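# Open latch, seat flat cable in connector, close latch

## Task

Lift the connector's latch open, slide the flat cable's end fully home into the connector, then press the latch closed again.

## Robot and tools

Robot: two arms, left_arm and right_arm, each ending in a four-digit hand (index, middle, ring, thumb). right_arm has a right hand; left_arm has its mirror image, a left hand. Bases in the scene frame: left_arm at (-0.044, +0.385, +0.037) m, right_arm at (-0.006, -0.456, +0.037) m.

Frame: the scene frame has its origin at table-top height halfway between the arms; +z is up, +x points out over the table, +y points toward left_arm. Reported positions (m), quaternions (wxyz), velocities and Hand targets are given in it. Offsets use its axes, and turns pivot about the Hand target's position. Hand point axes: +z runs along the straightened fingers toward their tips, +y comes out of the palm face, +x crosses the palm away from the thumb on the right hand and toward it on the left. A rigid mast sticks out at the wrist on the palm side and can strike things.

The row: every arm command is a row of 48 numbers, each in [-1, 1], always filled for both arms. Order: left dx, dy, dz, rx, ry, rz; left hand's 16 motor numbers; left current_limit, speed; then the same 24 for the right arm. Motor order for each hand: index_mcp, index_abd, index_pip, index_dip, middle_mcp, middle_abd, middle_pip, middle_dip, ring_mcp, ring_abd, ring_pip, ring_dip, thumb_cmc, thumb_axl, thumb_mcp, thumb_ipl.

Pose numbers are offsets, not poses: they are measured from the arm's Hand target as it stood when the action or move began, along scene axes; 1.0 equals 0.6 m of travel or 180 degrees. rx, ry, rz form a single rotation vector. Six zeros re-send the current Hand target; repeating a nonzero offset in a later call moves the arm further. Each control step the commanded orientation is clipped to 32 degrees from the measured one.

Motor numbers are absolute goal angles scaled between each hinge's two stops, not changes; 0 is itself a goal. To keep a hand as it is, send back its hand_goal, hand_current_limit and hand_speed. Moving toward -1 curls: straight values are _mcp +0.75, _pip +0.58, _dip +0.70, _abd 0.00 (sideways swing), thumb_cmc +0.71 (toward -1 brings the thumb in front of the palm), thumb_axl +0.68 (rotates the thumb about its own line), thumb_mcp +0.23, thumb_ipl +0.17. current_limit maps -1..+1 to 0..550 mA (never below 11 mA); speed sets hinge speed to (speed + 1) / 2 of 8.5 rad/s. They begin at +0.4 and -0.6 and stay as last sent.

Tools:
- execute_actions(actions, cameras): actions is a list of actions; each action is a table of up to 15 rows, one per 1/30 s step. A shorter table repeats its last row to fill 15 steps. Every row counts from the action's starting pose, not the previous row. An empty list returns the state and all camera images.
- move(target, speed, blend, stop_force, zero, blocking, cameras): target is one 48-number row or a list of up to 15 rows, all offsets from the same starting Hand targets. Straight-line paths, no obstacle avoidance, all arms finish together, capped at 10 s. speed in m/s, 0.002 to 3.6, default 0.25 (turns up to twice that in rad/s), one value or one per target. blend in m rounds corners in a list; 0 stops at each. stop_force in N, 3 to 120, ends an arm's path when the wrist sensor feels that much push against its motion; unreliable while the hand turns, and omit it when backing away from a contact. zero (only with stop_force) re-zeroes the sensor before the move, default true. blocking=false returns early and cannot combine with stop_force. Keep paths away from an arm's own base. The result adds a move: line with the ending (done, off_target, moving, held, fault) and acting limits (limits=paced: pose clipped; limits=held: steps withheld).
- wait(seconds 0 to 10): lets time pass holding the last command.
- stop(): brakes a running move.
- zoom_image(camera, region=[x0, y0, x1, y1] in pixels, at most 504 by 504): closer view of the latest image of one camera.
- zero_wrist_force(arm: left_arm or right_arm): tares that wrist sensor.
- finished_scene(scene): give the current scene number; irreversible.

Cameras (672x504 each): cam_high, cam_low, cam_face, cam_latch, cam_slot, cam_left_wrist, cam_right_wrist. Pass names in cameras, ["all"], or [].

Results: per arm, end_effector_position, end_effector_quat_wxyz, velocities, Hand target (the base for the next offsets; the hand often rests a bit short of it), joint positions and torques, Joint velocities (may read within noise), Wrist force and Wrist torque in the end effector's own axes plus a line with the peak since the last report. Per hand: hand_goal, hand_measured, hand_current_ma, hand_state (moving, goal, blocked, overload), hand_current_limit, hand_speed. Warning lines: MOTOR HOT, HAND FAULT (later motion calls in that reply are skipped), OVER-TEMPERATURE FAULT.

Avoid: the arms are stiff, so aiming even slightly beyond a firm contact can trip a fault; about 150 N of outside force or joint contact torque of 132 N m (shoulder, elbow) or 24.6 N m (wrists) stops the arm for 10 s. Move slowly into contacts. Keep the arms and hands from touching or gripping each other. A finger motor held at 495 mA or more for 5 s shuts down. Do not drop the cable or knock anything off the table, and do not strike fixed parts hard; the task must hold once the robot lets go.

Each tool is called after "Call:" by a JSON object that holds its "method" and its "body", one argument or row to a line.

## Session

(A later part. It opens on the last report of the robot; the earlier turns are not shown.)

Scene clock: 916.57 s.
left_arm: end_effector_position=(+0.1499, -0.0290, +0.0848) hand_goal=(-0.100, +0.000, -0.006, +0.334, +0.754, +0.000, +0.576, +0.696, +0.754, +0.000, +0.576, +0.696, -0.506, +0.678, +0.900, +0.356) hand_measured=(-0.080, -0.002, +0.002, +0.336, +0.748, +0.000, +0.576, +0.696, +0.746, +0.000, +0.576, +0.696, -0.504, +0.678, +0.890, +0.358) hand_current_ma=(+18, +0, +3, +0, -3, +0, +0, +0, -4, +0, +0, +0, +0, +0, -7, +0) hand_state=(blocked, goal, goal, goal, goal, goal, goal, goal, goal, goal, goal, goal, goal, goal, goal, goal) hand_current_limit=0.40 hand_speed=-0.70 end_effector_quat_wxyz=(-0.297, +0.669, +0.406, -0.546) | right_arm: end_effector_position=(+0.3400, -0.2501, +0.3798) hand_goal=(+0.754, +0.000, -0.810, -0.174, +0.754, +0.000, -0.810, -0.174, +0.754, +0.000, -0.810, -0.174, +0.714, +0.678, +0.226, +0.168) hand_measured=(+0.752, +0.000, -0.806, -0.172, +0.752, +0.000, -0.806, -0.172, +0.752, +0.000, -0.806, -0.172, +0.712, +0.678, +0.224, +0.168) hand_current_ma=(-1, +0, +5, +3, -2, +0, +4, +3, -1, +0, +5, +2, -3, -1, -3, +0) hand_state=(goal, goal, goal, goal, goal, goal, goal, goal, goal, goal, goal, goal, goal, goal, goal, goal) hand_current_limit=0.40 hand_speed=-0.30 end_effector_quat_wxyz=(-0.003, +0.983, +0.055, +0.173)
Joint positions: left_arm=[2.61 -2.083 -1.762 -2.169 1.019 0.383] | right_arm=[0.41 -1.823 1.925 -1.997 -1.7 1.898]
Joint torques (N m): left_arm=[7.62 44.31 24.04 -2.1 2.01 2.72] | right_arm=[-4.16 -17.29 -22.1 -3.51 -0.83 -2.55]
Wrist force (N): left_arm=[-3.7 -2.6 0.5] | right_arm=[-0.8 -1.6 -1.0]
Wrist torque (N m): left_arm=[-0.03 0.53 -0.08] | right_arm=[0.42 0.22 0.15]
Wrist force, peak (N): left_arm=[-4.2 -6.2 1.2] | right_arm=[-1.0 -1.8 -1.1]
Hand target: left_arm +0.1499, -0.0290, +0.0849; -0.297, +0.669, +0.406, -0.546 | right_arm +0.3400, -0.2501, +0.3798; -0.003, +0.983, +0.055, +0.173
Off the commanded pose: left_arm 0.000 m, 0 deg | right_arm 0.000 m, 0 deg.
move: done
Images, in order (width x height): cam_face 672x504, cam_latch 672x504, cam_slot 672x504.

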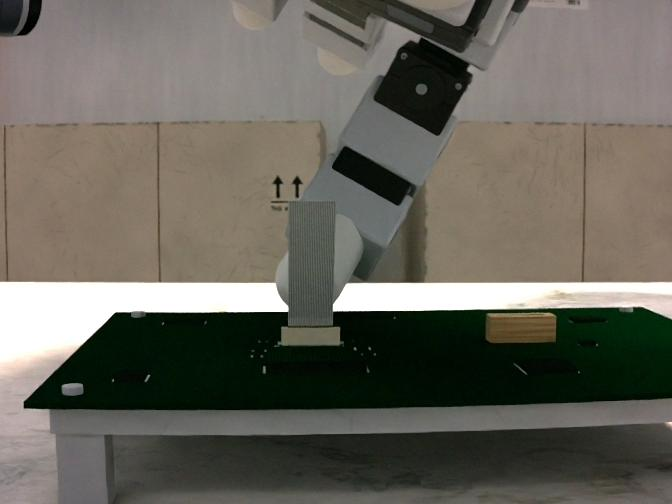

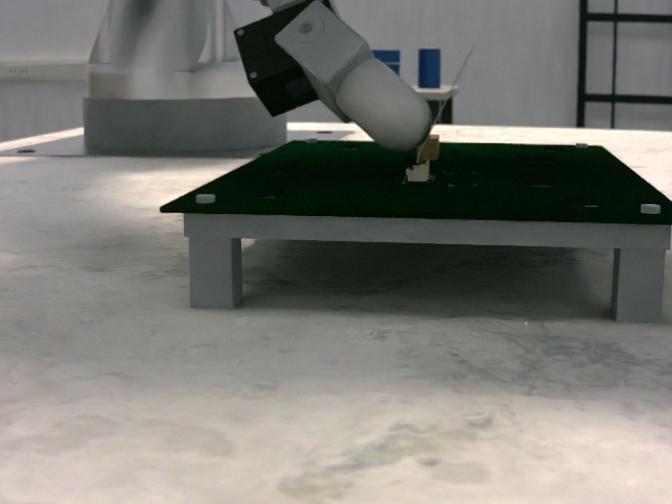

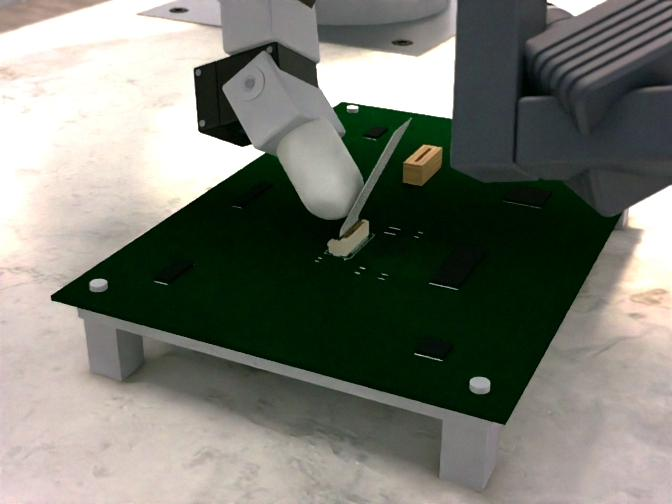

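Call:
{"method": "move", "body": {
  "target": [
    [0.0013,0,0,0,0,0,-0.1,0,-0.007,0.333,0.754,0,0.576,0.696,0.754,0,0.576,0.696,-0.506,0.677,0.9,0.356,0.4,-0.7,0,0,0,0,0,0,0.754,0,-0.81,-0.174,0.754,0,-0.81,-0.174,0.754,0,-0.81,-0.174,0.714,0.678,0.226,0.168,0.4,-0.3],
    [0.0013,0,-0.0065,0,0,0,-0.1,0,-0.007,0.333,0.754,0,0.576,0.696,0.754,0,0.576,0.696,-0.506,0.677,0.9,0.356,0.4,-0.7,0,0,0,0,0,0,0.754,0,-0.81,-0.174,0.754,0,-0.81,-0.174,0.754,0,-0.81,-0.174,0.714,0.678,0.226,0.168,0.4,-0.3]
  ],
  "speed": 0.015,
  "cameras": ["cam_face","cam_latch","cam_slot"]
}}

Call:
{"method": "zoom_image", "body": {
  "camera": "cam_latch",
  "region": [384, 138, 436, 188]
}}

Call:
{"method": "zoom_image", "body": {
  "camera": "cam_slot",
  "region": [310, 190, 390, 270]
}}

Scene clock: 935.90 s.
left_arm: end_effector_position=(+0.1507, -0.0290, +0.0811) hand_goal=(-0.100, +0.000, -0.006, +0.334, +0.754, +0.000, +0.576, +0.696, +0.754, +0.000, +0.576, +0.696, -0.506, +0.678, +0.900, +0.356) hand_measured=(-0.078, -0.014, -0.016, +0.318, +0.748, +0.000, +0.576, +0.696, +0.746, +0.000, +0.576, +0.696, -0.504, +0.678, +0.890, +0.358) hand_current_ma=(+21, -7, -6, -12, -3, +0, +0, +0, -4, +0, +0, +0, +0, +0, -7, +0) hand_state=(blocked, goal, goal, goal, goal, goal, goal, goal, goal, goal, goal, goal, goal, goal, goal, goal) hand_current_limit=0.40 hand_speed=-0.70 end_effector_quat_wxyz=(-0.297, +0.669, +0.406, -0.546) | right_arm: end_effector_position=(+0.3400, -0.2501, +0.3798) hand_goal=(+0.754, +0.000, -0.810, -0.174, +0.754, +0.000, -0.810, -0.174, +0.754, +0.000, -0.810, -0.174, +0.714, +0.678, +0.226, +0.168) hand_measured=(+0.752, +0.000, -0.806, -0.172, +0.752, +0.000, -0.806, -0.172, +0.752, +0.000, -0.806, -0.172, +0.712, +0.678, +0.224, +0.168) hand_current_ma=(-1, +0, +5, +3, -2, +0, +4, +3, -1, +0, +5, +2, -3, -1, -3, +0) hand_state=(goal, goal, goal, goal, goal, goal, goal, goal, goal, goal, goal, goal, goal, goal, goal, goal) hand_current_limit=0.40 hand_speed=-0.30 end_effector_quat_wxyz=(-0.003, +0.983, +0.055, +0.173)
Joint positions: left_arm=[2.611 -2.09 -1.763 -2.161 1.02 0.384] | right_arm=[0.41 -1.823 1.925 -1.997 -1.7 1.898]
Joint torques (N m): left_arm=[7.66 21.25 8.19 2.18 2.03 3] | right_arm=[-3.97 -17.57 -22.24 -3.24 -0.79 -2.4]
Wrist force (N): left_arm=[-5.1 -10.2 1.8] | right_arm=[-0.9 -1.7 -0.8]
Wrist torque (N m): left_arm=[-0.32 0.51 -0.14] | right_arm=[0.40 0.23 0.15]
Wrist force, peak (N): left_arm=[-5.3 -10.4 1.8] | right_arm=[-1.1 -1.6 -1.3]
Hand target: left_arm +0.1507, -0.0290, +0.0810; -0.297, +0.669, +0.406, -0.546 | right_arm +0.3400, -0.2501, +0.3798; -0.003, +0.983, +0.055, +0.173
Off the commanded pose: left_arm 0.000 m, 0 deg | right_arm 0.000 m, 0 deg.
move: done
Images, in order (width x height): cam_face 672x504, cam_latch 672x504, cam_slot 672x504.

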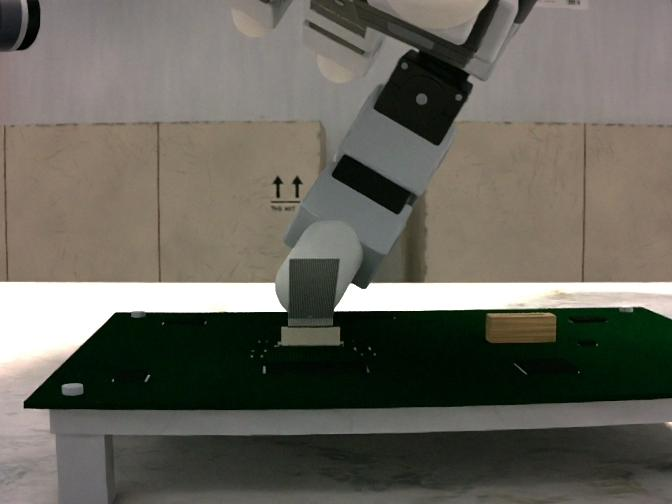

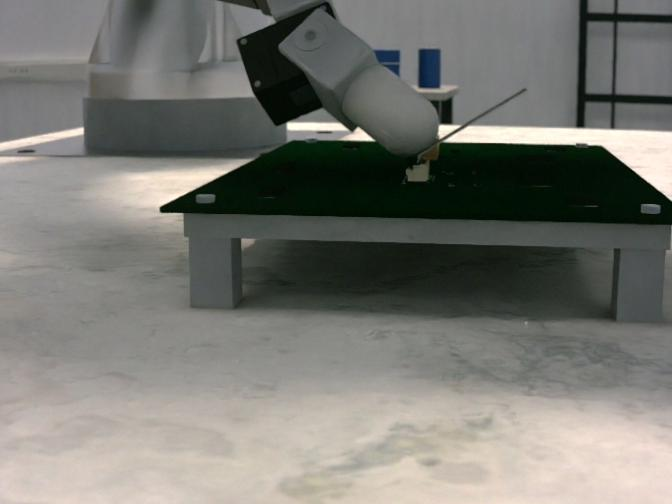

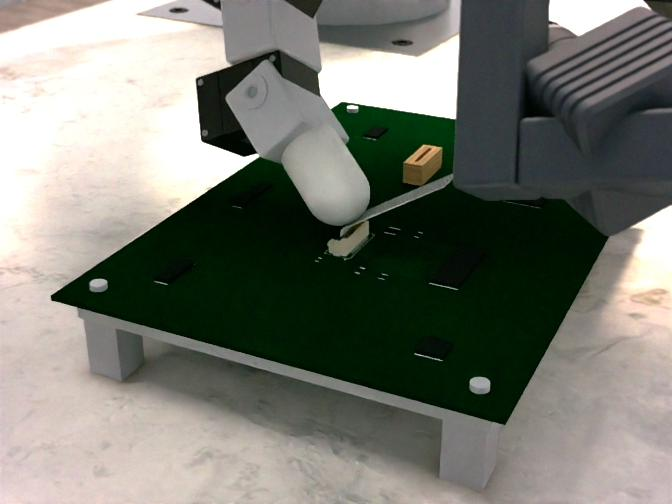

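Scaled by 9.692 from the camera's 672x504 image, which has a finer 960x720 frame.

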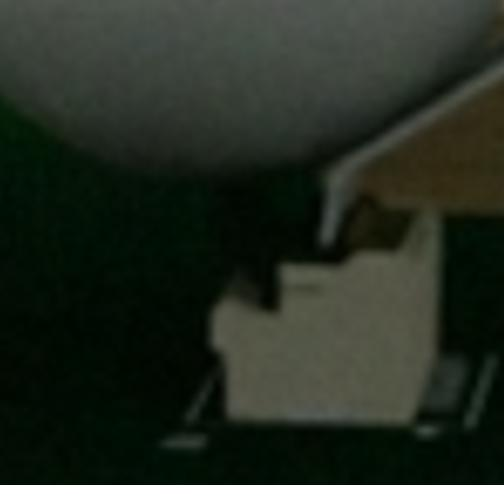

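Scaled by 6.300 from the camera's 672x504 image, which has a finer 960x720 frame.

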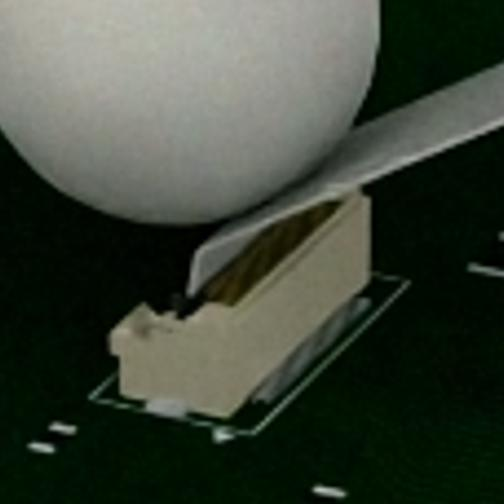

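Call:
{"method": "move", "body": {
  "target": [
    [-0.002,0,-0.0017,0,0,0,-0.1,0,-0.007,0.333,0.754,0,0.576,0.696,0.754,0,0.576,0.696,-0.506,0.677,0.9,0.356,0.4,-0.7,0,0,0,0,0,0,0.754,0,-0.81,-0.174,0.754,0,-0.81,-0.174,0.754,0,-0.81,-0.174,0.714,0.678,0.226,0.168,0.4,-0.3]
  ],
  "speed": 0.01,
  "cameras": ["cam_face","cam_latch","cam_slot"]
}}

Call:
{"method": "zoom_image", "body": {
  "camera": "cam_latch",
  "region": [384, 138, 436, 188]
}}

Call:
{"method": "zoom_image", "body": {
  "camera": "cam_slot",
  "region": [310, 190, 390, 270]
}}

Scene clock: 948.60 s.
left_arm: end_effector_position=(+0.1496, -0.0290, +0.0800) hand_goal=(-0.100, +0.000, -0.006, +0.334, +0.754, +0.000, +0.576, +0.696, +0.754, +0.000, +0.576, +0.696, -0.506, +0.678, +0.900, +0.356) hand_measured=(-0.078, -0.020, -0.026, +0.312, +0.748, +0.000, +0.576, +0.696, +0.746, +0.000, +0.576, +0.696, -0.504, +0.678, +0.890, +0.358) hand_current_ma=(+21, -13, -17, -20, -3, +0, +0, +0, -4, +0, +0, +0, +0, +0, -7, +0) hand_state=(blocked, goal, blocked, blocked, goal, goal, goal, goal, goal, goal, goal, goal, goal, goal, goal, goal) hand_current_limit=0.40 hand_speed=-0.70 end_effector_quat_wxyz=(-0.297, +0.669, +0.406, -0.546) | right_arm: end_effector_position=(+0.3400, -0.2501, +0.3798) hand_goal=(+0.754, +0.000, -0.810, -0.174, +0.754, +0.000, -0.810, -0.174, +0.754, +0.000, -0.810, -0.174, +0.714, +0.678, +0.226, +0.168) hand_measured=(+0.752, +0.000, -0.806, -0.172, +0.752, +0.000, -0.806, -0.172, +0.752, +0.000, -0.806, -0.172, +0.712, +0.678, +0.224, +0.168) hand_current_ma=(-1, +0, +5, +3, -2, +0, +4, +3, -1, +0, +5, +2, -3, -1, -3, +0) hand_state=(goal, goal, goal, goal, goal, goal, goal, goal, goal, goal, goal, goal, goal, goal, goal, goal) hand_current_limit=0.40 hand_speed=-0.30 end_effector_quat_wxyz=(-0.003, +0.983, +0.055, +0.173)
Joint positions: left_arm=[2.61 -2.09 -1.766 -2.157 1.019 0.383] | right_arm=[0.41 -1.823 1.925 -1.997 -1.7 1.898]
Joint torques (N m): left_arm=[-5.36 28.72 8.11 1.83 -2.82 -1.83] | right_arm=[-4.64 -16.96 -22.83 -3.45 -0.79 -2.49]
Wrist force (N): left_arm=[-5.5 -10.7 1.4] | right_arm=[-1.0 -1.6 -1.2]
Wrist torque (N m): left_arm=[-0.38 0.53 -0.12] | right_arm=[0.45 0.24 0.15]
Wrist force, peak (N): left_arm=[-5.7 -10.9 1.6] | right_arm=[-0.9 -1.9 -1.2]
Hand target: left_arm +0.1495, -0.0290, +0.0800; -0.297, +0.669, +0.406, -0.546 | right_arm +0.3400, -0.2501, +0.3798; -0.003, +0.983, +0.055, +0.173
Off the commanded pose: left_arm 0.000 m, 0 deg | right_arm 0.000 m, 0 deg.
move: done
Images, in order (width x height): cam_face 672x504, cam_latch 672x504, cam_slot 672x504.

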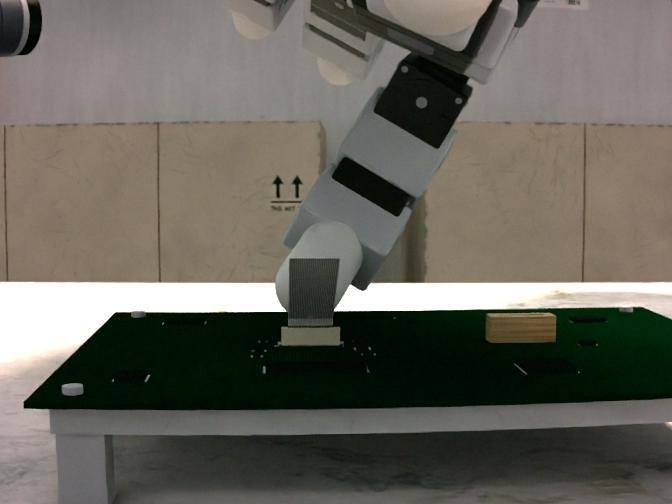

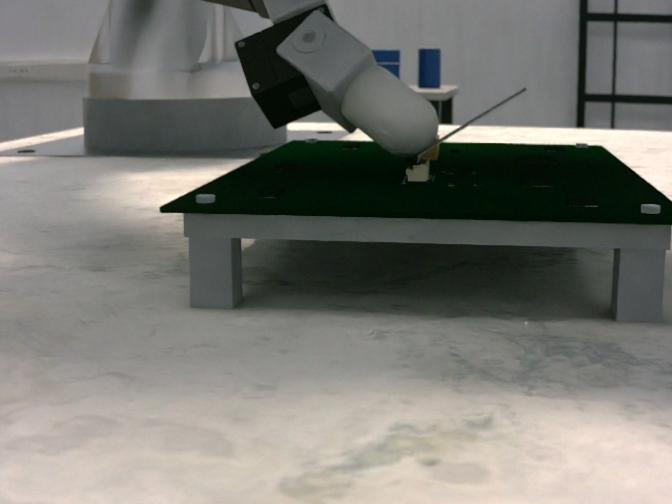

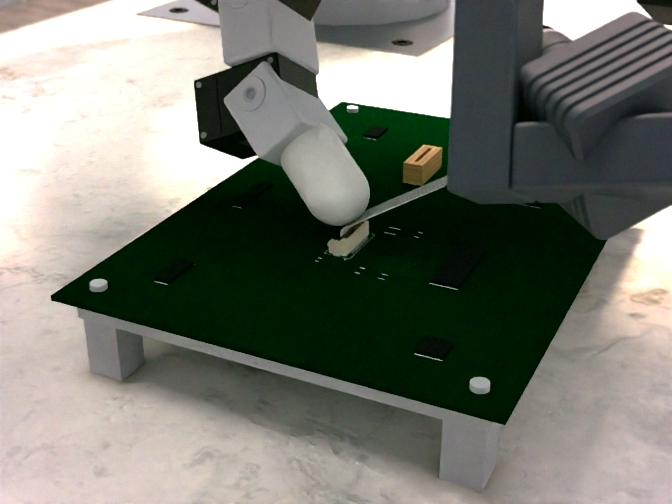

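Scaled by 9.692 from the camera's 672x504 image, which has a finer 960x720 frame.

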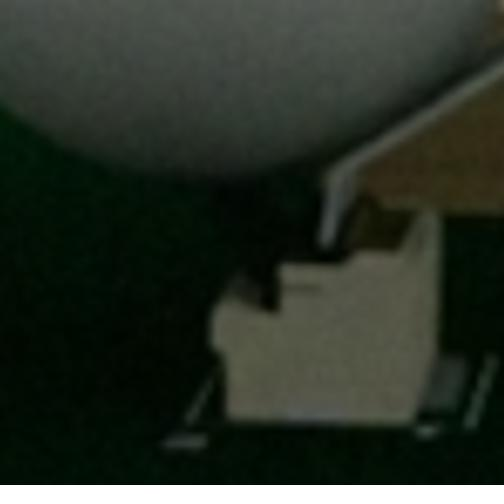

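Scaled by 6.300 from the camera's 672x504 image, which has a finer 960x720 frame.

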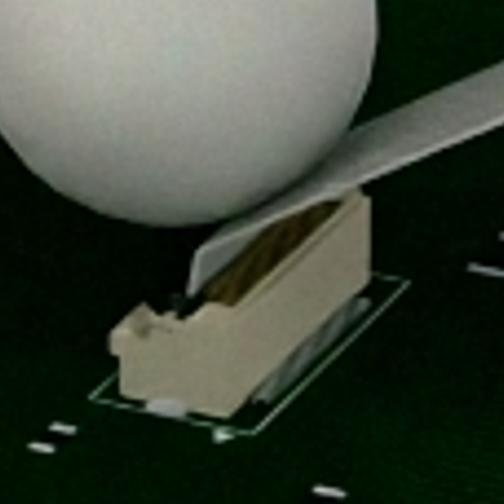

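Call:
{"method": "move", "body": {
  "target": [
    [-0.0015,0,-0.0025,0,0,0,-0.1,0,-0.007,0.333,0.754,0,0.576,0.696,0.754,0,0.576,0.696,-0.506,0.677,0.9,0.356,0.4,-0.7,0,0,0,0,0,0,0.754,0,-0.81,-0.174,0.754,0,-0.81,-0.174,0.754,0,-0.81,-0.174,0.714,0.678,0.226,0.168,0.4,-0.3]
  ],
  "speed": 0.01,
  "cameras": ["cam_face","cam_latch","cam_slot"]
}}

Call:
{"method": "zoom_image", "body": {
  "camera": "cam_latch",
  "region": [384, 138, 436, 188]
}}

Call:
{"method": "zoom_image", "body": {
  "camera": "cam_slot",
  "region": [310, 190, 390, 270]
}}

Scene clock: 960.17 s.
left_arm: end_effector_position=(+0.1486, -0.0290, +0.0785) hand_goal=(-0.100, +0.000, -0.006, +0.334, +0.754, +0.000, +0.576, +0.696, +0.754, +0.000, +0.576, +0.696, -0.506, +0.678, +0.900, +0.356) hand_measured=(-0.078, -0.028, -0.036, +0.300, +0.748, +0.000, +0.576, +0.696, +0.746, +0.000, +0.576, +0.696, -0.504, +0.678, +0.890, +0.358) hand_current_ma=(+22, -23, -33, -39, -3, +0, +0, +0, -4, +0, +0, +0, +0, +0, -7, +0) hand_state=(blocked, blocked, blocked, blocked, goal, goal, goal, goal, goal, goal, goal, goal, goal, goal, goal, goal) hand_current_limit=0.40 hand_speed=-0.70 end_effector_quat_wxyz=(-0.297, +0.669, +0.406, -0.546) | right_arm: end_effector_position=(+0.3400, -0.2501, +0.3798) hand_goal=(+0.754, +0.000, -0.810, -0.174, +0.754, +0.000, -0.810, -0.174, +0.754, +0.000, -0.810, -0.174, +0.714, +0.678, +0.226, +0.168) hand_measured=(+0.752, +0.000, -0.806, -0.172, +0.752, +0.000, -0.806, -0.172, +0.752, +0.000, -0.806, -0.172, +0.712, +0.678, +0.224, +0.168) hand_current_ma=(-1, +0, +5, +3, -2, +0, +4, +3, -1, +0, +5, +2, -3, -1, -3, +0) hand_state=(goal, goal, goal, goal, goal, goal, goal, goal, goal, goal, goal, goal, goal, goal, goal, goal) hand_current_limit=0.40 hand_speed=-0.30 end_effector_quat_wxyz=(-0.003, +0.983, +0.055, +0.173)
Joint positions: left_arm=[2.609 -2.091 -1.77 -2.153 1.018 0.383] | right_arm=[0.41 -1.823 1.925 -1.997 -1.7 1.898]
Joint torques (N m): left_arm=[-5.36 22.28 8.83 2.81 -3.02 -2.35] | right_arm=[-4.65 -17.05 -22.47 -3.29 -0.77 -2.36]
Wrist force (N): left_arm=[-6.5 -14.8 2.2] | right_arm=[-0.7 -1.6 -1.2]
Wrist torque (N m): left_arm=[-0.54 0.56 -0.14] | right_arm=[0.44 0.20 0.17]
Wrist force, peak (N): left_arm=[-6.6 -14.9 2.2] | right_arm=[-1.1 -1.8 -1.2]
Hand target: left_arm +0.1486, -0.0290, +0.0785; -0.297, +0.669, +0.406, -0.546 | right_arm +0.3400, -0.2501, +0.3798; -0.003, +0.983, +0.055, +0.173
Off the commanded pose: left_arm 0.000 m, 0 deg | right_arm 0.000 m, 0 deg.
move: done
Images, in order (width x height): cam_face 672x504, cam_latch 672x504, cam_slot 672x504.

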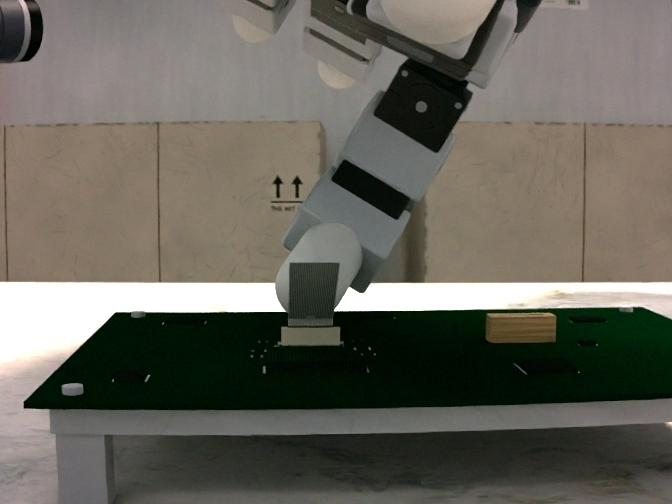

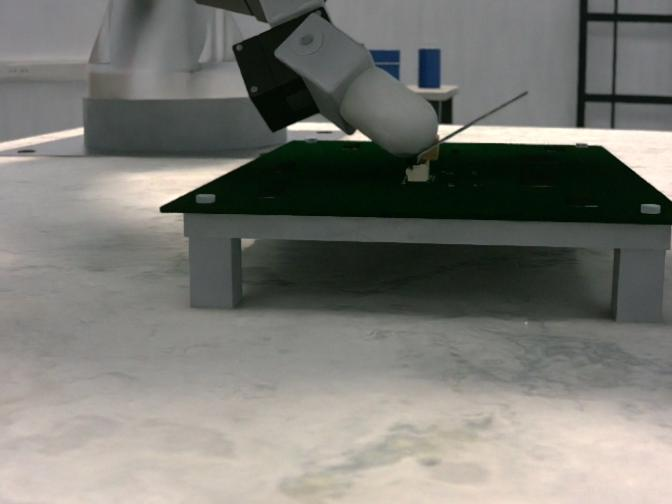

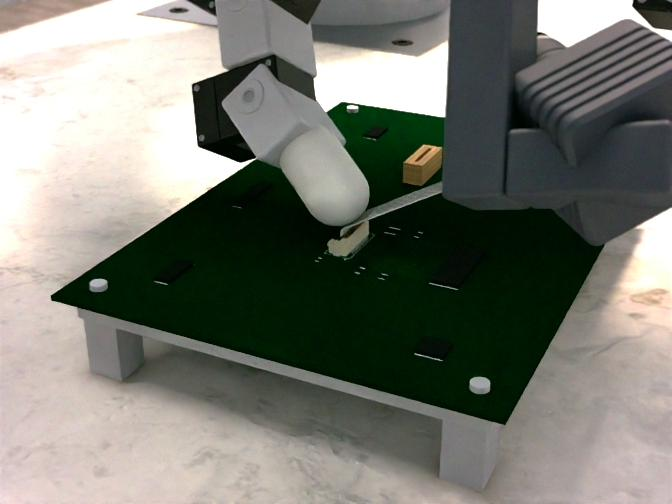

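Scaled by 9.692 from the camera's 672x504 image, which has a finer 960x720 frame.

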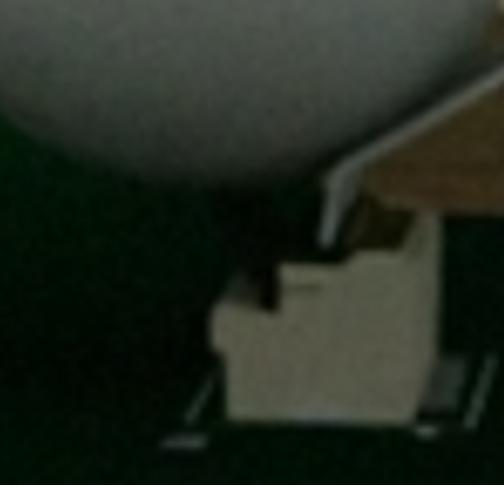

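Scaled by 6.300 from the camera's 672x504 image, which has a finer 960x720 frame.

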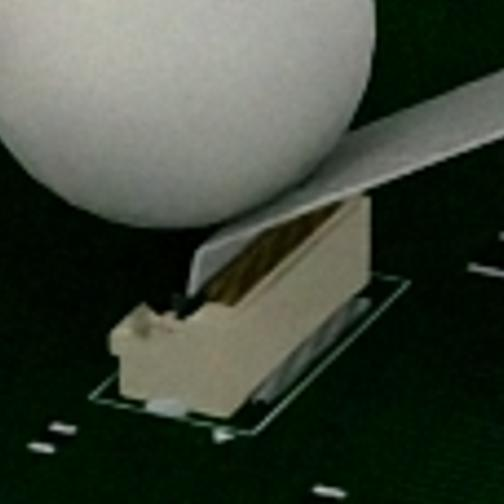

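Call:
{"method": "move", "body": {
  "target": [
    [-0.001,0,-0.0025,0,0,0,-0.1,0,-0.007,0.333,0.754,0,0.576,0.696,0.754,0,0.576,0.696,-0.506,0.677,0.9,0.356,0.4,-0.7,0,0,0,0,0,0,0.754,0,-0.81,-0.174,0.754,0,-0.81,-0.174,0.754,0,-0.81,-0.174,0.714,0.678,0.226,0.168,0.4,-0.3]
  ],
  "speed": 0.01,
  "cameras": ["cam_face","cam_latch","cam_slot"]
}}

Call:
{"method": "zoom_image", "body": {
  "camera": "cam_latch",
  "region": [384, 138, 436, 188]
}}

Call:
{"method": "zoom_image", "body": {
  "camera": "cam_slot",
  "region": [310, 190, 390, 270]
}}

Scene clock: 967.80 s.
left_arm: end_effector_position=(+0.1480, -0.0290, +0.0770) hand_goal=(-0.100, +0.000, -0.006, +0.334, +0.754, +0.000, +0.576, +0.696, +0.754, +0.000, +0.576, +0.696, -0.506, +0.678, +0.900, +0.356) hand_measured=(-0.074, -0.040, -0.048, +0.288, +0.748, +0.000, +0.576, +0.696, +0.746, +0.000, +0.576, +0.696, -0.504, +0.678, +0.890, +0.358) hand_current_ma=(+29, -40, -56, -64, -3, +0, +0, +0, -4, +0, +0, +0, +0, +0, -7, +0) hand_state=(blocked, blocked, blocked, blocked, goal, goal, goal, goal, goal, goal, goal, goal, goal, goal, goal, goal) hand_current_limit=0.40 hand_speed=-0.70 end_effector_quat_wxyz=(-0.297, +0.669, +0.406, -0.546) | right_arm: end_effector_position=(+0.3400, -0.2501, +0.3798) hand_goal=(+0.754, +0.000, -0.810, -0.174, +0.754, +0.000, -0.810, -0.174, +0.754, +0.000, -0.810, -0.174, +0.714, +0.678, +0.226, +0.168) hand_measured=(+0.752, +0.000, -0.806, -0.172, +0.752, +0.000, -0.806, -0.172, +0.752, +0.000, -0.806, -0.172, +0.712, +0.678, +0.224, +0.168) hand_current_ma=(-1, +0, +5, +3, -2, +0, +4, +3, -1, +0, +5, +2, -3, -1, -3, +0) hand_state=(goal, goal, goal, goal, goal, goal, goal, goal, goal, goal, goal, goal, goal, goal, goal, goal) hand_current_limit=0.40 hand_speed=-0.30 end_effector_quat_wxyz=(-0.003, +0.983, +0.055, +0.173)
Joint positions: left_arm=[2.608 -2.093 -1.772 -2.149 1.017 0.383] | right_arm=[0.41 -1.823 1.925 -1.997 -1.7 1.898]
Joint torques (N m): left_arm=[-4.27 21.31 8.61 3.36 -2.96 -2.33] | right_arm=[-4.15 -16.77 -21.77 -3.24 -0.84 -2.37]
Wrist force (N): left_arm=[-7.3 -18.0 2.7] | right_arm=[-0.8 -1.5 -1.0]
Wrist torque (N m): left_arm=[-0.67 0.55 -0.12] | right_arm=[0.43 0.21 0.16]
Wrist force, peak (N): left_arm=[-7.4 -18.1 2.9] | right_arm=[-1.1 -1.8 -1.0]
Hand target: left_arm +0.1480, -0.0290, +0.0770; -0.297, +0.669, +0.406, -0.546 | right_arm +0.3400, -0.2501, +0.3798; -0.003, +0.983, +0.055, +0.173
Off the commanded pose: left_arm 0.000 m, 0 deg | right_arm 0.000 m, 0 deg.
move: done
Images, in order (width x height): cam_face 672x504, cam_latch 672x504, cam_slot 672x504.

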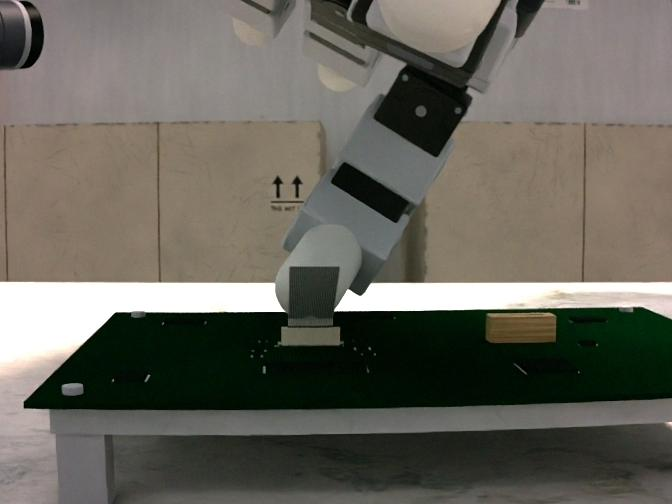

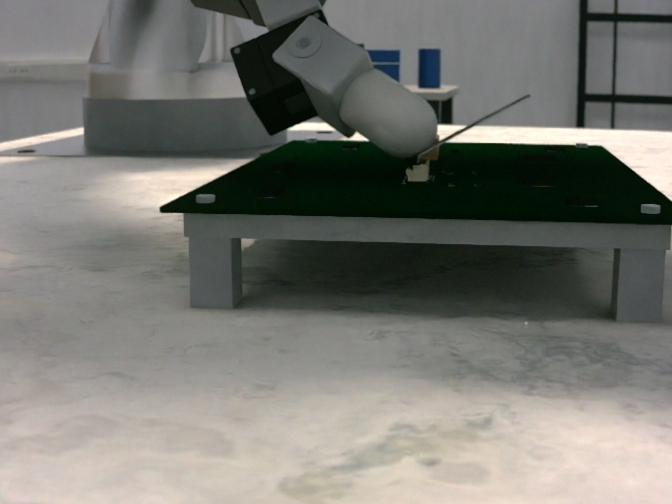

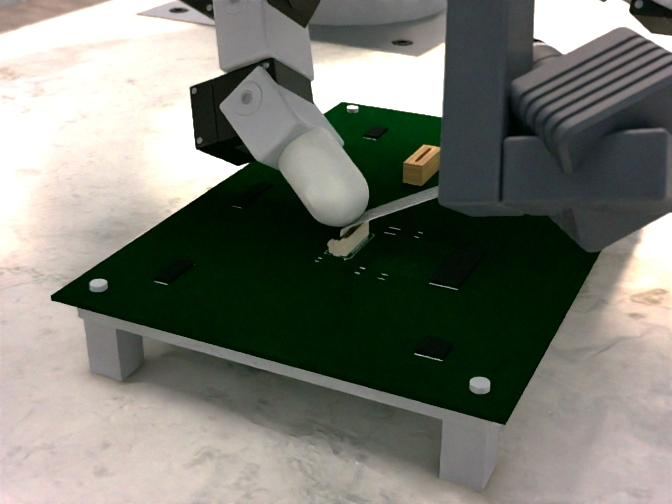

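Scaled by 9.692 from the camera's 672x504 image, which has a finer 960x720 frame.

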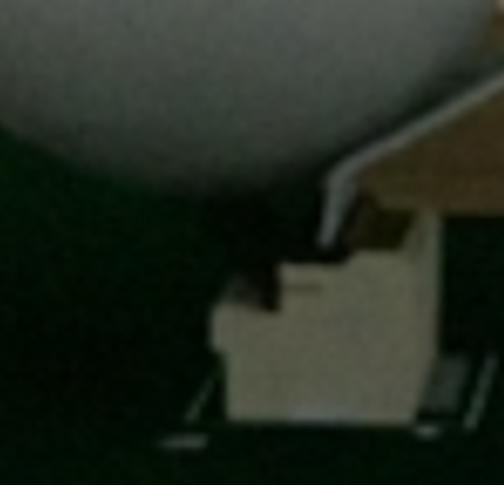

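Scaled by 6.300 from the camera's 672x504 image, which has a finer 960x720 frame.

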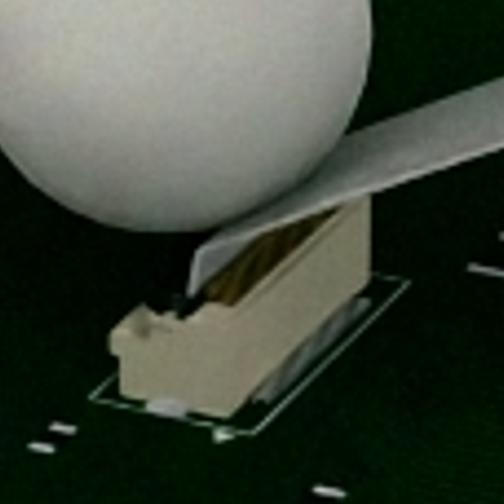

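Call:
{"method": "move", "body": {
  "target": [
    [-0.001,0,-0.003,0,0,0,-0.1,0,-0.007,0.333,0.754,0,0.576,0.696,0.754,0,0.576,0.696,-0.506,0.677,0.9,0.356,0.4,-0.7,0,0,0,0,0,0,0.754,0,-0.81,-0.174,0.754,0,-0.81,-0.174,0.754,0,-0.81,-0.174,0.714,0.678,0.226,0.168,0.4,-0.3]
  ],
  "speed": 0.01,
  "cameras": ["cam_face","cam_latch","cam_slot"]
}}

Call:
{"method": "zoom_image", "body": {
  "camera": "cam_latch",
  "region": [384, 138, 436, 188]
}}

Call:
{"method": "zoom_image", "body": {
  "camera": "cam_slot",
  "region": [310, 190, 390, 270]
}}

Scene clock: 976.40 s.
left_arm: end_effector_position=(+0.1474, -0.0290, +0.0753) hand_goal=(-0.100, +0.000, -0.006, +0.334, +0.754, +0.000, +0.576, +0.696, +0.754, +0.000, +0.576, +0.696, -0.506, +0.678, +0.900, +0.356) hand_measured=(-0.068, -0.052, -0.062, +0.274, +0.748, +0.000, +0.576, +0.696, +0.746, +0.000, +0.576, +0.696, -0.504, +0.678, +0.890, +0.358) hand_current_ma=(+41, -65, -90, -100, -3, +0, +0, +0, -4, +0, +0, +0, +0, +0, -7, +0) hand_state=(blocked, blocked, blocked, blocked, goal, goal, goal, goal, goal, goal, goal, goal, goal, goal, goal, goal) hand_current_limit=0.40 hand_speed=-0.70 end_effector_quat_wxyz=(-0.297, +0.669, +0.406, -0.546) | right_arm: end_effector_position=(+0.3400, -0.2501, +0.3798) hand_goal=(+0.754, +0.000, -0.810, -0.174, +0.754, +0.000, -0.810, -0.174, +0.754, +0.000, -0.810, -0.174, +0.714, +0.678, +0.226, +0.168) hand_measured=(+0.752, +0.000, -0.806, -0.172, +0.752, +0.000, -0.806, -0.172, +0.752, +0.000, -0.806, -0.172, +0.712, +0.678, +0.224, +0.168) hand_current_ma=(-1, +0, +5, +3, -2, +0, +4, +3, -1, +0, +5, +2, -3, -1, -3, +0) hand_state=(goal, goal, goal, goal, goal, goal, goal, goal, goal, goal, goal, goal, goal, goal, goal, goal) hand_current_limit=0.40 hand_speed=-0.30 end_effector_quat_wxyz=(-0.003, +0.983, +0.055, +0.173)
Joint positions: left_arm=[2.608 -2.095 -1.775 -2.144 1.017 0.383] | right_arm=[0.41 -1.823 1.925 -1.997 -1.7 1.898]
Joint torques (N m): left_arm=[-3.73 21.67 9.28 4.16 -3.09 -2.3] | right_arm=[-3.85 -17.43 -21.89 -3.33 -0.79 -2.35]
Wrist force (N): left_arm=[-8.5 -21.9 3.6] | right_arm=[-1.1 -1.7 -1.1]
Wrist torque (N m): left_arm=[-0.85 0.58 -0.12] | right_arm=[0.40 0.24 0.13]
Wrist force, peak (N): left_arm=[-8.6 -22.1 3.6] | right_arm=[-0.9 -1.8 -1.1]
Hand target: left_arm +0.1474, -0.0290, +0.0752; -0.297, +0.669, +0.406, -0.546 | right_arm +0.3400, -0.2501, +0.3798; -0.003, +0.983, +0.055, +0.173
Off the commanded pose: left_arm 0.000 m, 0 deg | right_arm 0.000 m, 0 deg.
move: done
Images, in order (width x height): cam_face 672x504, cam_latch 672x504, cam_slot 672x504.

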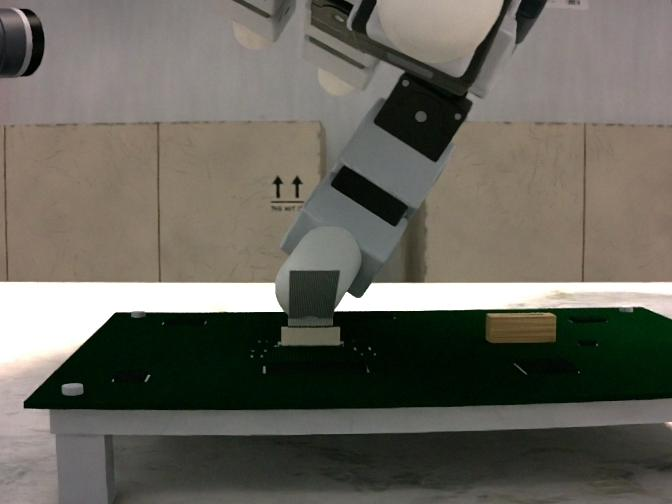

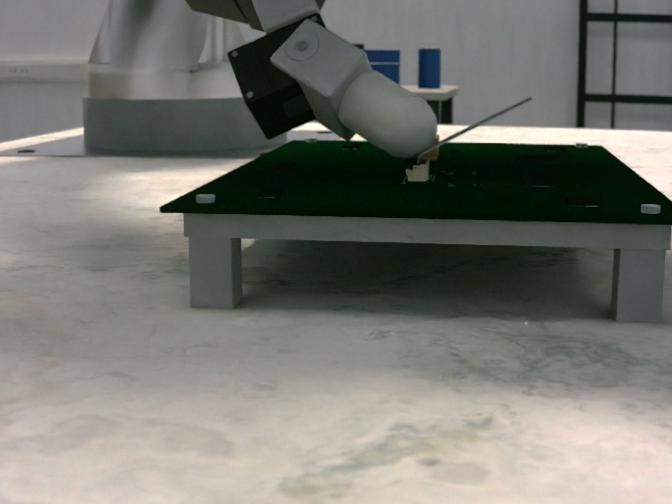

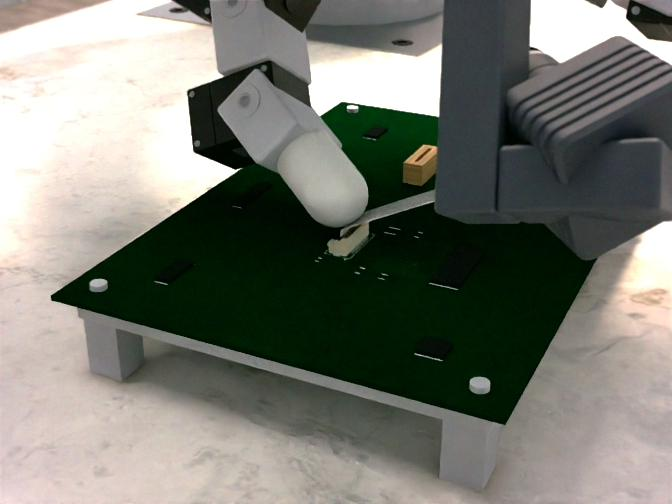

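Scaled by 9.692 from the camera's 672x504 image, which has a finer 960x720 frame.

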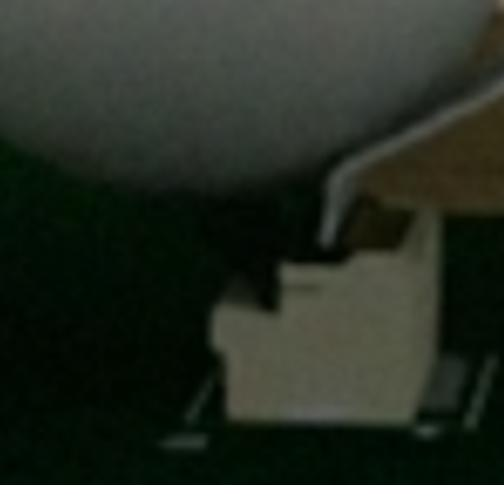

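Scaled by 6.300 from the camera's 672x504 image, which has a finer 960x720 frame.

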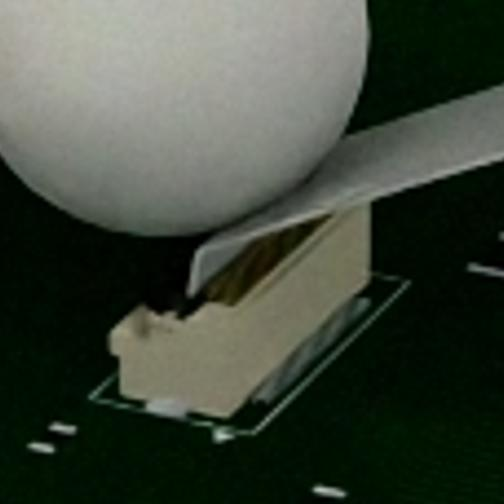

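Call:
{"method": "move", "body": {
  "target": [
    [0,0,0.02,0,0,0,-0.1,0,-0.007,0.333,0.754,0,0.576,0.696,0.754,0,0.576,0.696,-0.506,0.677,0.9,0.356,0.4,-0.7,0,0,0,0,0,0,0.754,0,-0.81,-0.174,0.754,0,-0.81,-0.174,0.754,0,-0.81,-0.174,0.714,0.678,0.226,0.168,0.4,-0.3]
  ],
  "speed": 0.04,
  "cameras": ["cam_face","cam_latch","cam_slot"]
}}

Call:
{"method": "zoom_image", "body": {
  "camera": "cam_latch",
  "region": [396, 148, 432, 186]
}}

Call:
{"method": "zoom_image", "body": {
  "camera": "cam_slot",
  "region": [310, 190, 390, 270]
}}

Call:
{"method": "zoom_image", "body": {
  "camera": "cam_face",
  "region": [280, 300, 345, 355]
}}

Scene clock: 987.93 s.
left_arm: end_effector_position=(+0.1474, -0.0290, +0.0871) hand_goal=(-0.100, +0.000, -0.006, +0.334, +0.754, +0.000, +0.576, +0.696, +0.754, +0.000, +0.576, +0.696, -0.506, +0.678, +0.900, +0.356) hand_measured=(-0.092, -0.002, -0.004, +0.332, +0.748, +0.000, +0.576, +0.696, +0.746, +0.000, +0.576, +0.696, -0.504, +0.678, +0.890, +0.358) hand_current_ma=(+4, +0, +0, +0, -3, +0, +0, +0, -4, +0, +0, +0, +0, +0, -7, +0) hand_state=(goal, goal, goal, goal, goal, goal, goal, goal, goal, goal, goal, goal, goal, goal, goal, goal) hand_current_limit=0.40 hand_speed=-0.70 end_effector_quat_wxyz=(-0.297, +0.669, +0.406, -0.546) | right_arm: end_effector_position=(+0.3400, -0.2501, +0.3798) hand_goal=(+0.754, +0.000, -0.810, -0.174, +0.754, +0.000, -0.810, -0.174, +0.754, +0.000, -0.810, -0.174, +0.714, +0.678, +0.226, +0.168) hand_measured=(+0.752, +0.000, -0.806, -0.172, +0.752, +0.000, -0.806, -0.172, +0.752, +0.000, -0.806, -0.172, +0.712, +0.678, +0.224, +0.168) hand_current_ma=(-1, +0, +5, +3, -2, +0, +4, +3, -1, +0, +5, +2, -3, -1, -3, +0) hand_state=(goal, goal, goal, goal, goal, goal, goal, goal, goal, goal, goal, goal, goal, goal, goal, goal) hand_current_limit=0.40 hand_speed=-0.30 end_effector_quat_wxyz=(-0.003, +0.983, +0.055, +0.173)
Joint positions: left_arm=[2.608 -2.076 -1.766 -2.171 1.017 0.383] | right_arm=[0.41 -1.823 1.925 -1.997 -1.7 1.898]
Joint torques (N m): left_arm=[-3.45 44.96 23.25 -2.56 -2.21 -2.38] | right_arm=[-4.02 -16.92 -22.35 -3.3 -0.57 -2.46]
Wrist force (N): left_arm=[-3.6 -2.4 0.2] | right_arm=[-1.1 -1.7 -1.1]
Wrist torque (N m): left_arm=[-0.03 0.53 -0.04] | right_arm=[0.42 0.25 0.13]
Wrist force, peak (N): left_arm=[-8.8 -22.4 3.7] | right_arm=[-0.8 -1.7 -1.2]
Hand target: left_arm +0.1474, -0.0290, +0.0872; -0.297, +0.669, +0.406, -0.546 | right_arm +0.3400, -0.2501, +0.3798; -0.003, +0.983, +0.055, +0.173
Off the commanded pose: left_arm 0.000 m, 0 deg | right_arm 0.000 m, 0 deg.
move: done
Images, in order (width x height): cam_face 672x504, cam_latch 672x504, cam_slot 672x504.

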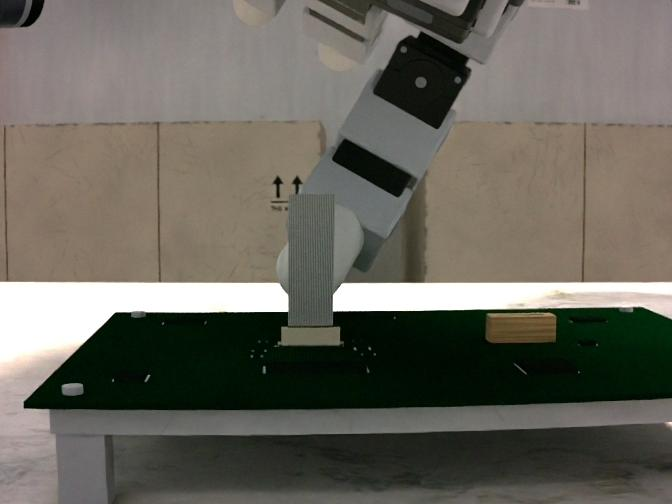

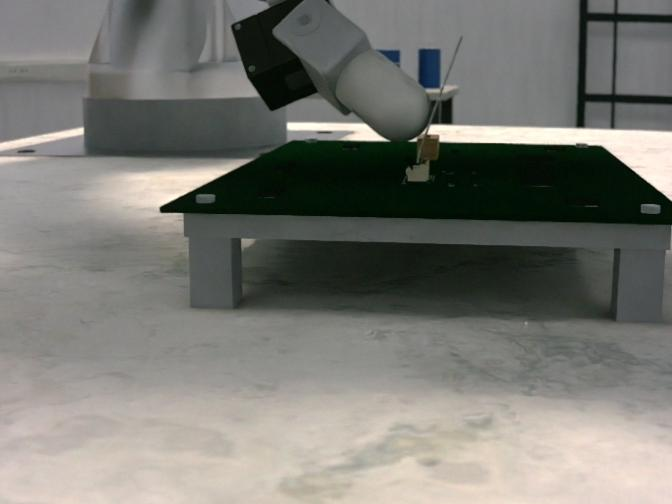

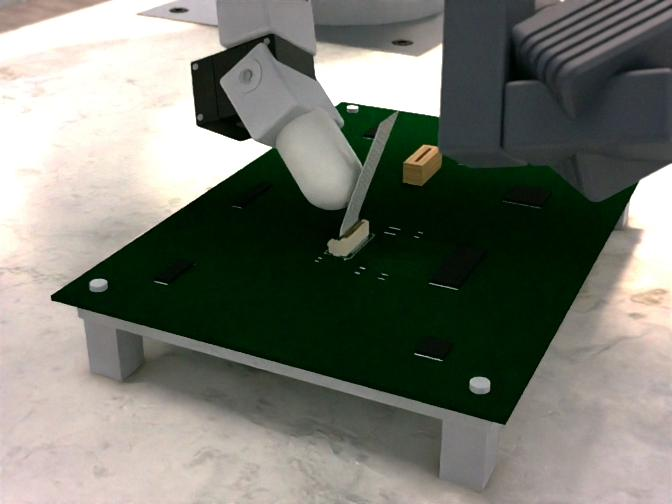

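Scaled by 13.263 from the camera's 672x504 image, which has a finer 960x720 frame.

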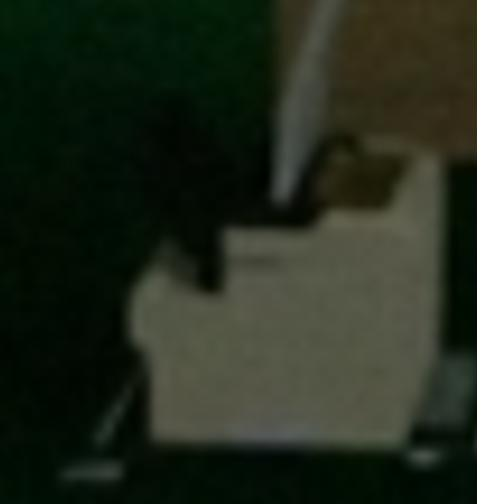

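Scaled by 6.300 from the camera's 672x504 image, which has a finer 960x720 frame.

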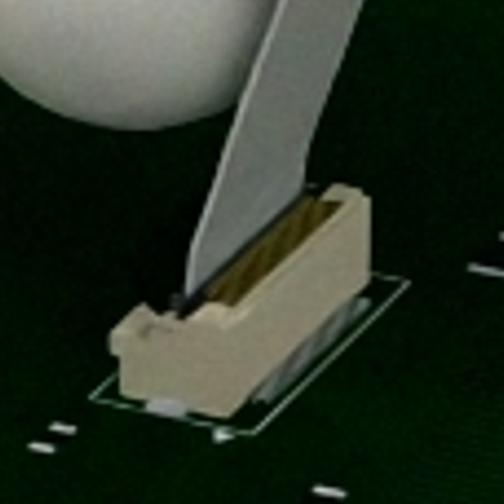

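Scaled by 7.754 from the camera's 672x504 image, which has a finer 960x720 frame.

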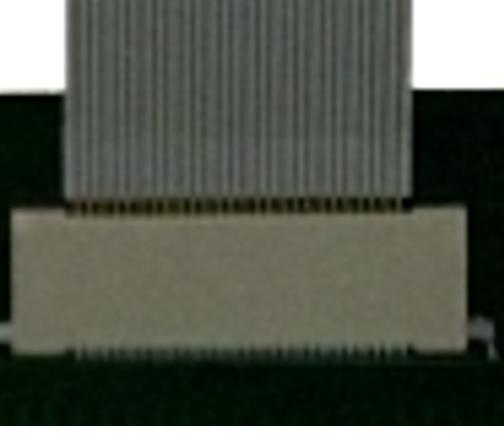

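Call:
{"method": "zoom_image", "body": {
  "camera": "cam_latch",
  "region": [350, 70, 450, 150]
}}

Scaled by 5.040 from the camera's 672x504 image, which has a finer 960x720 frame.

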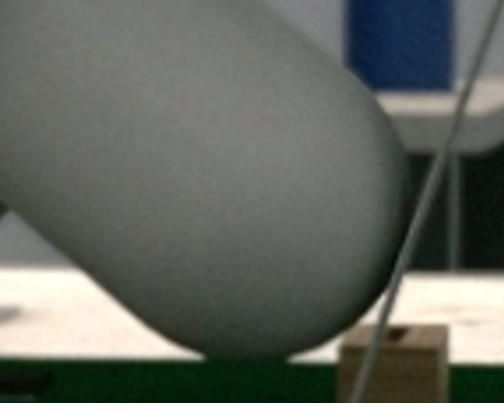

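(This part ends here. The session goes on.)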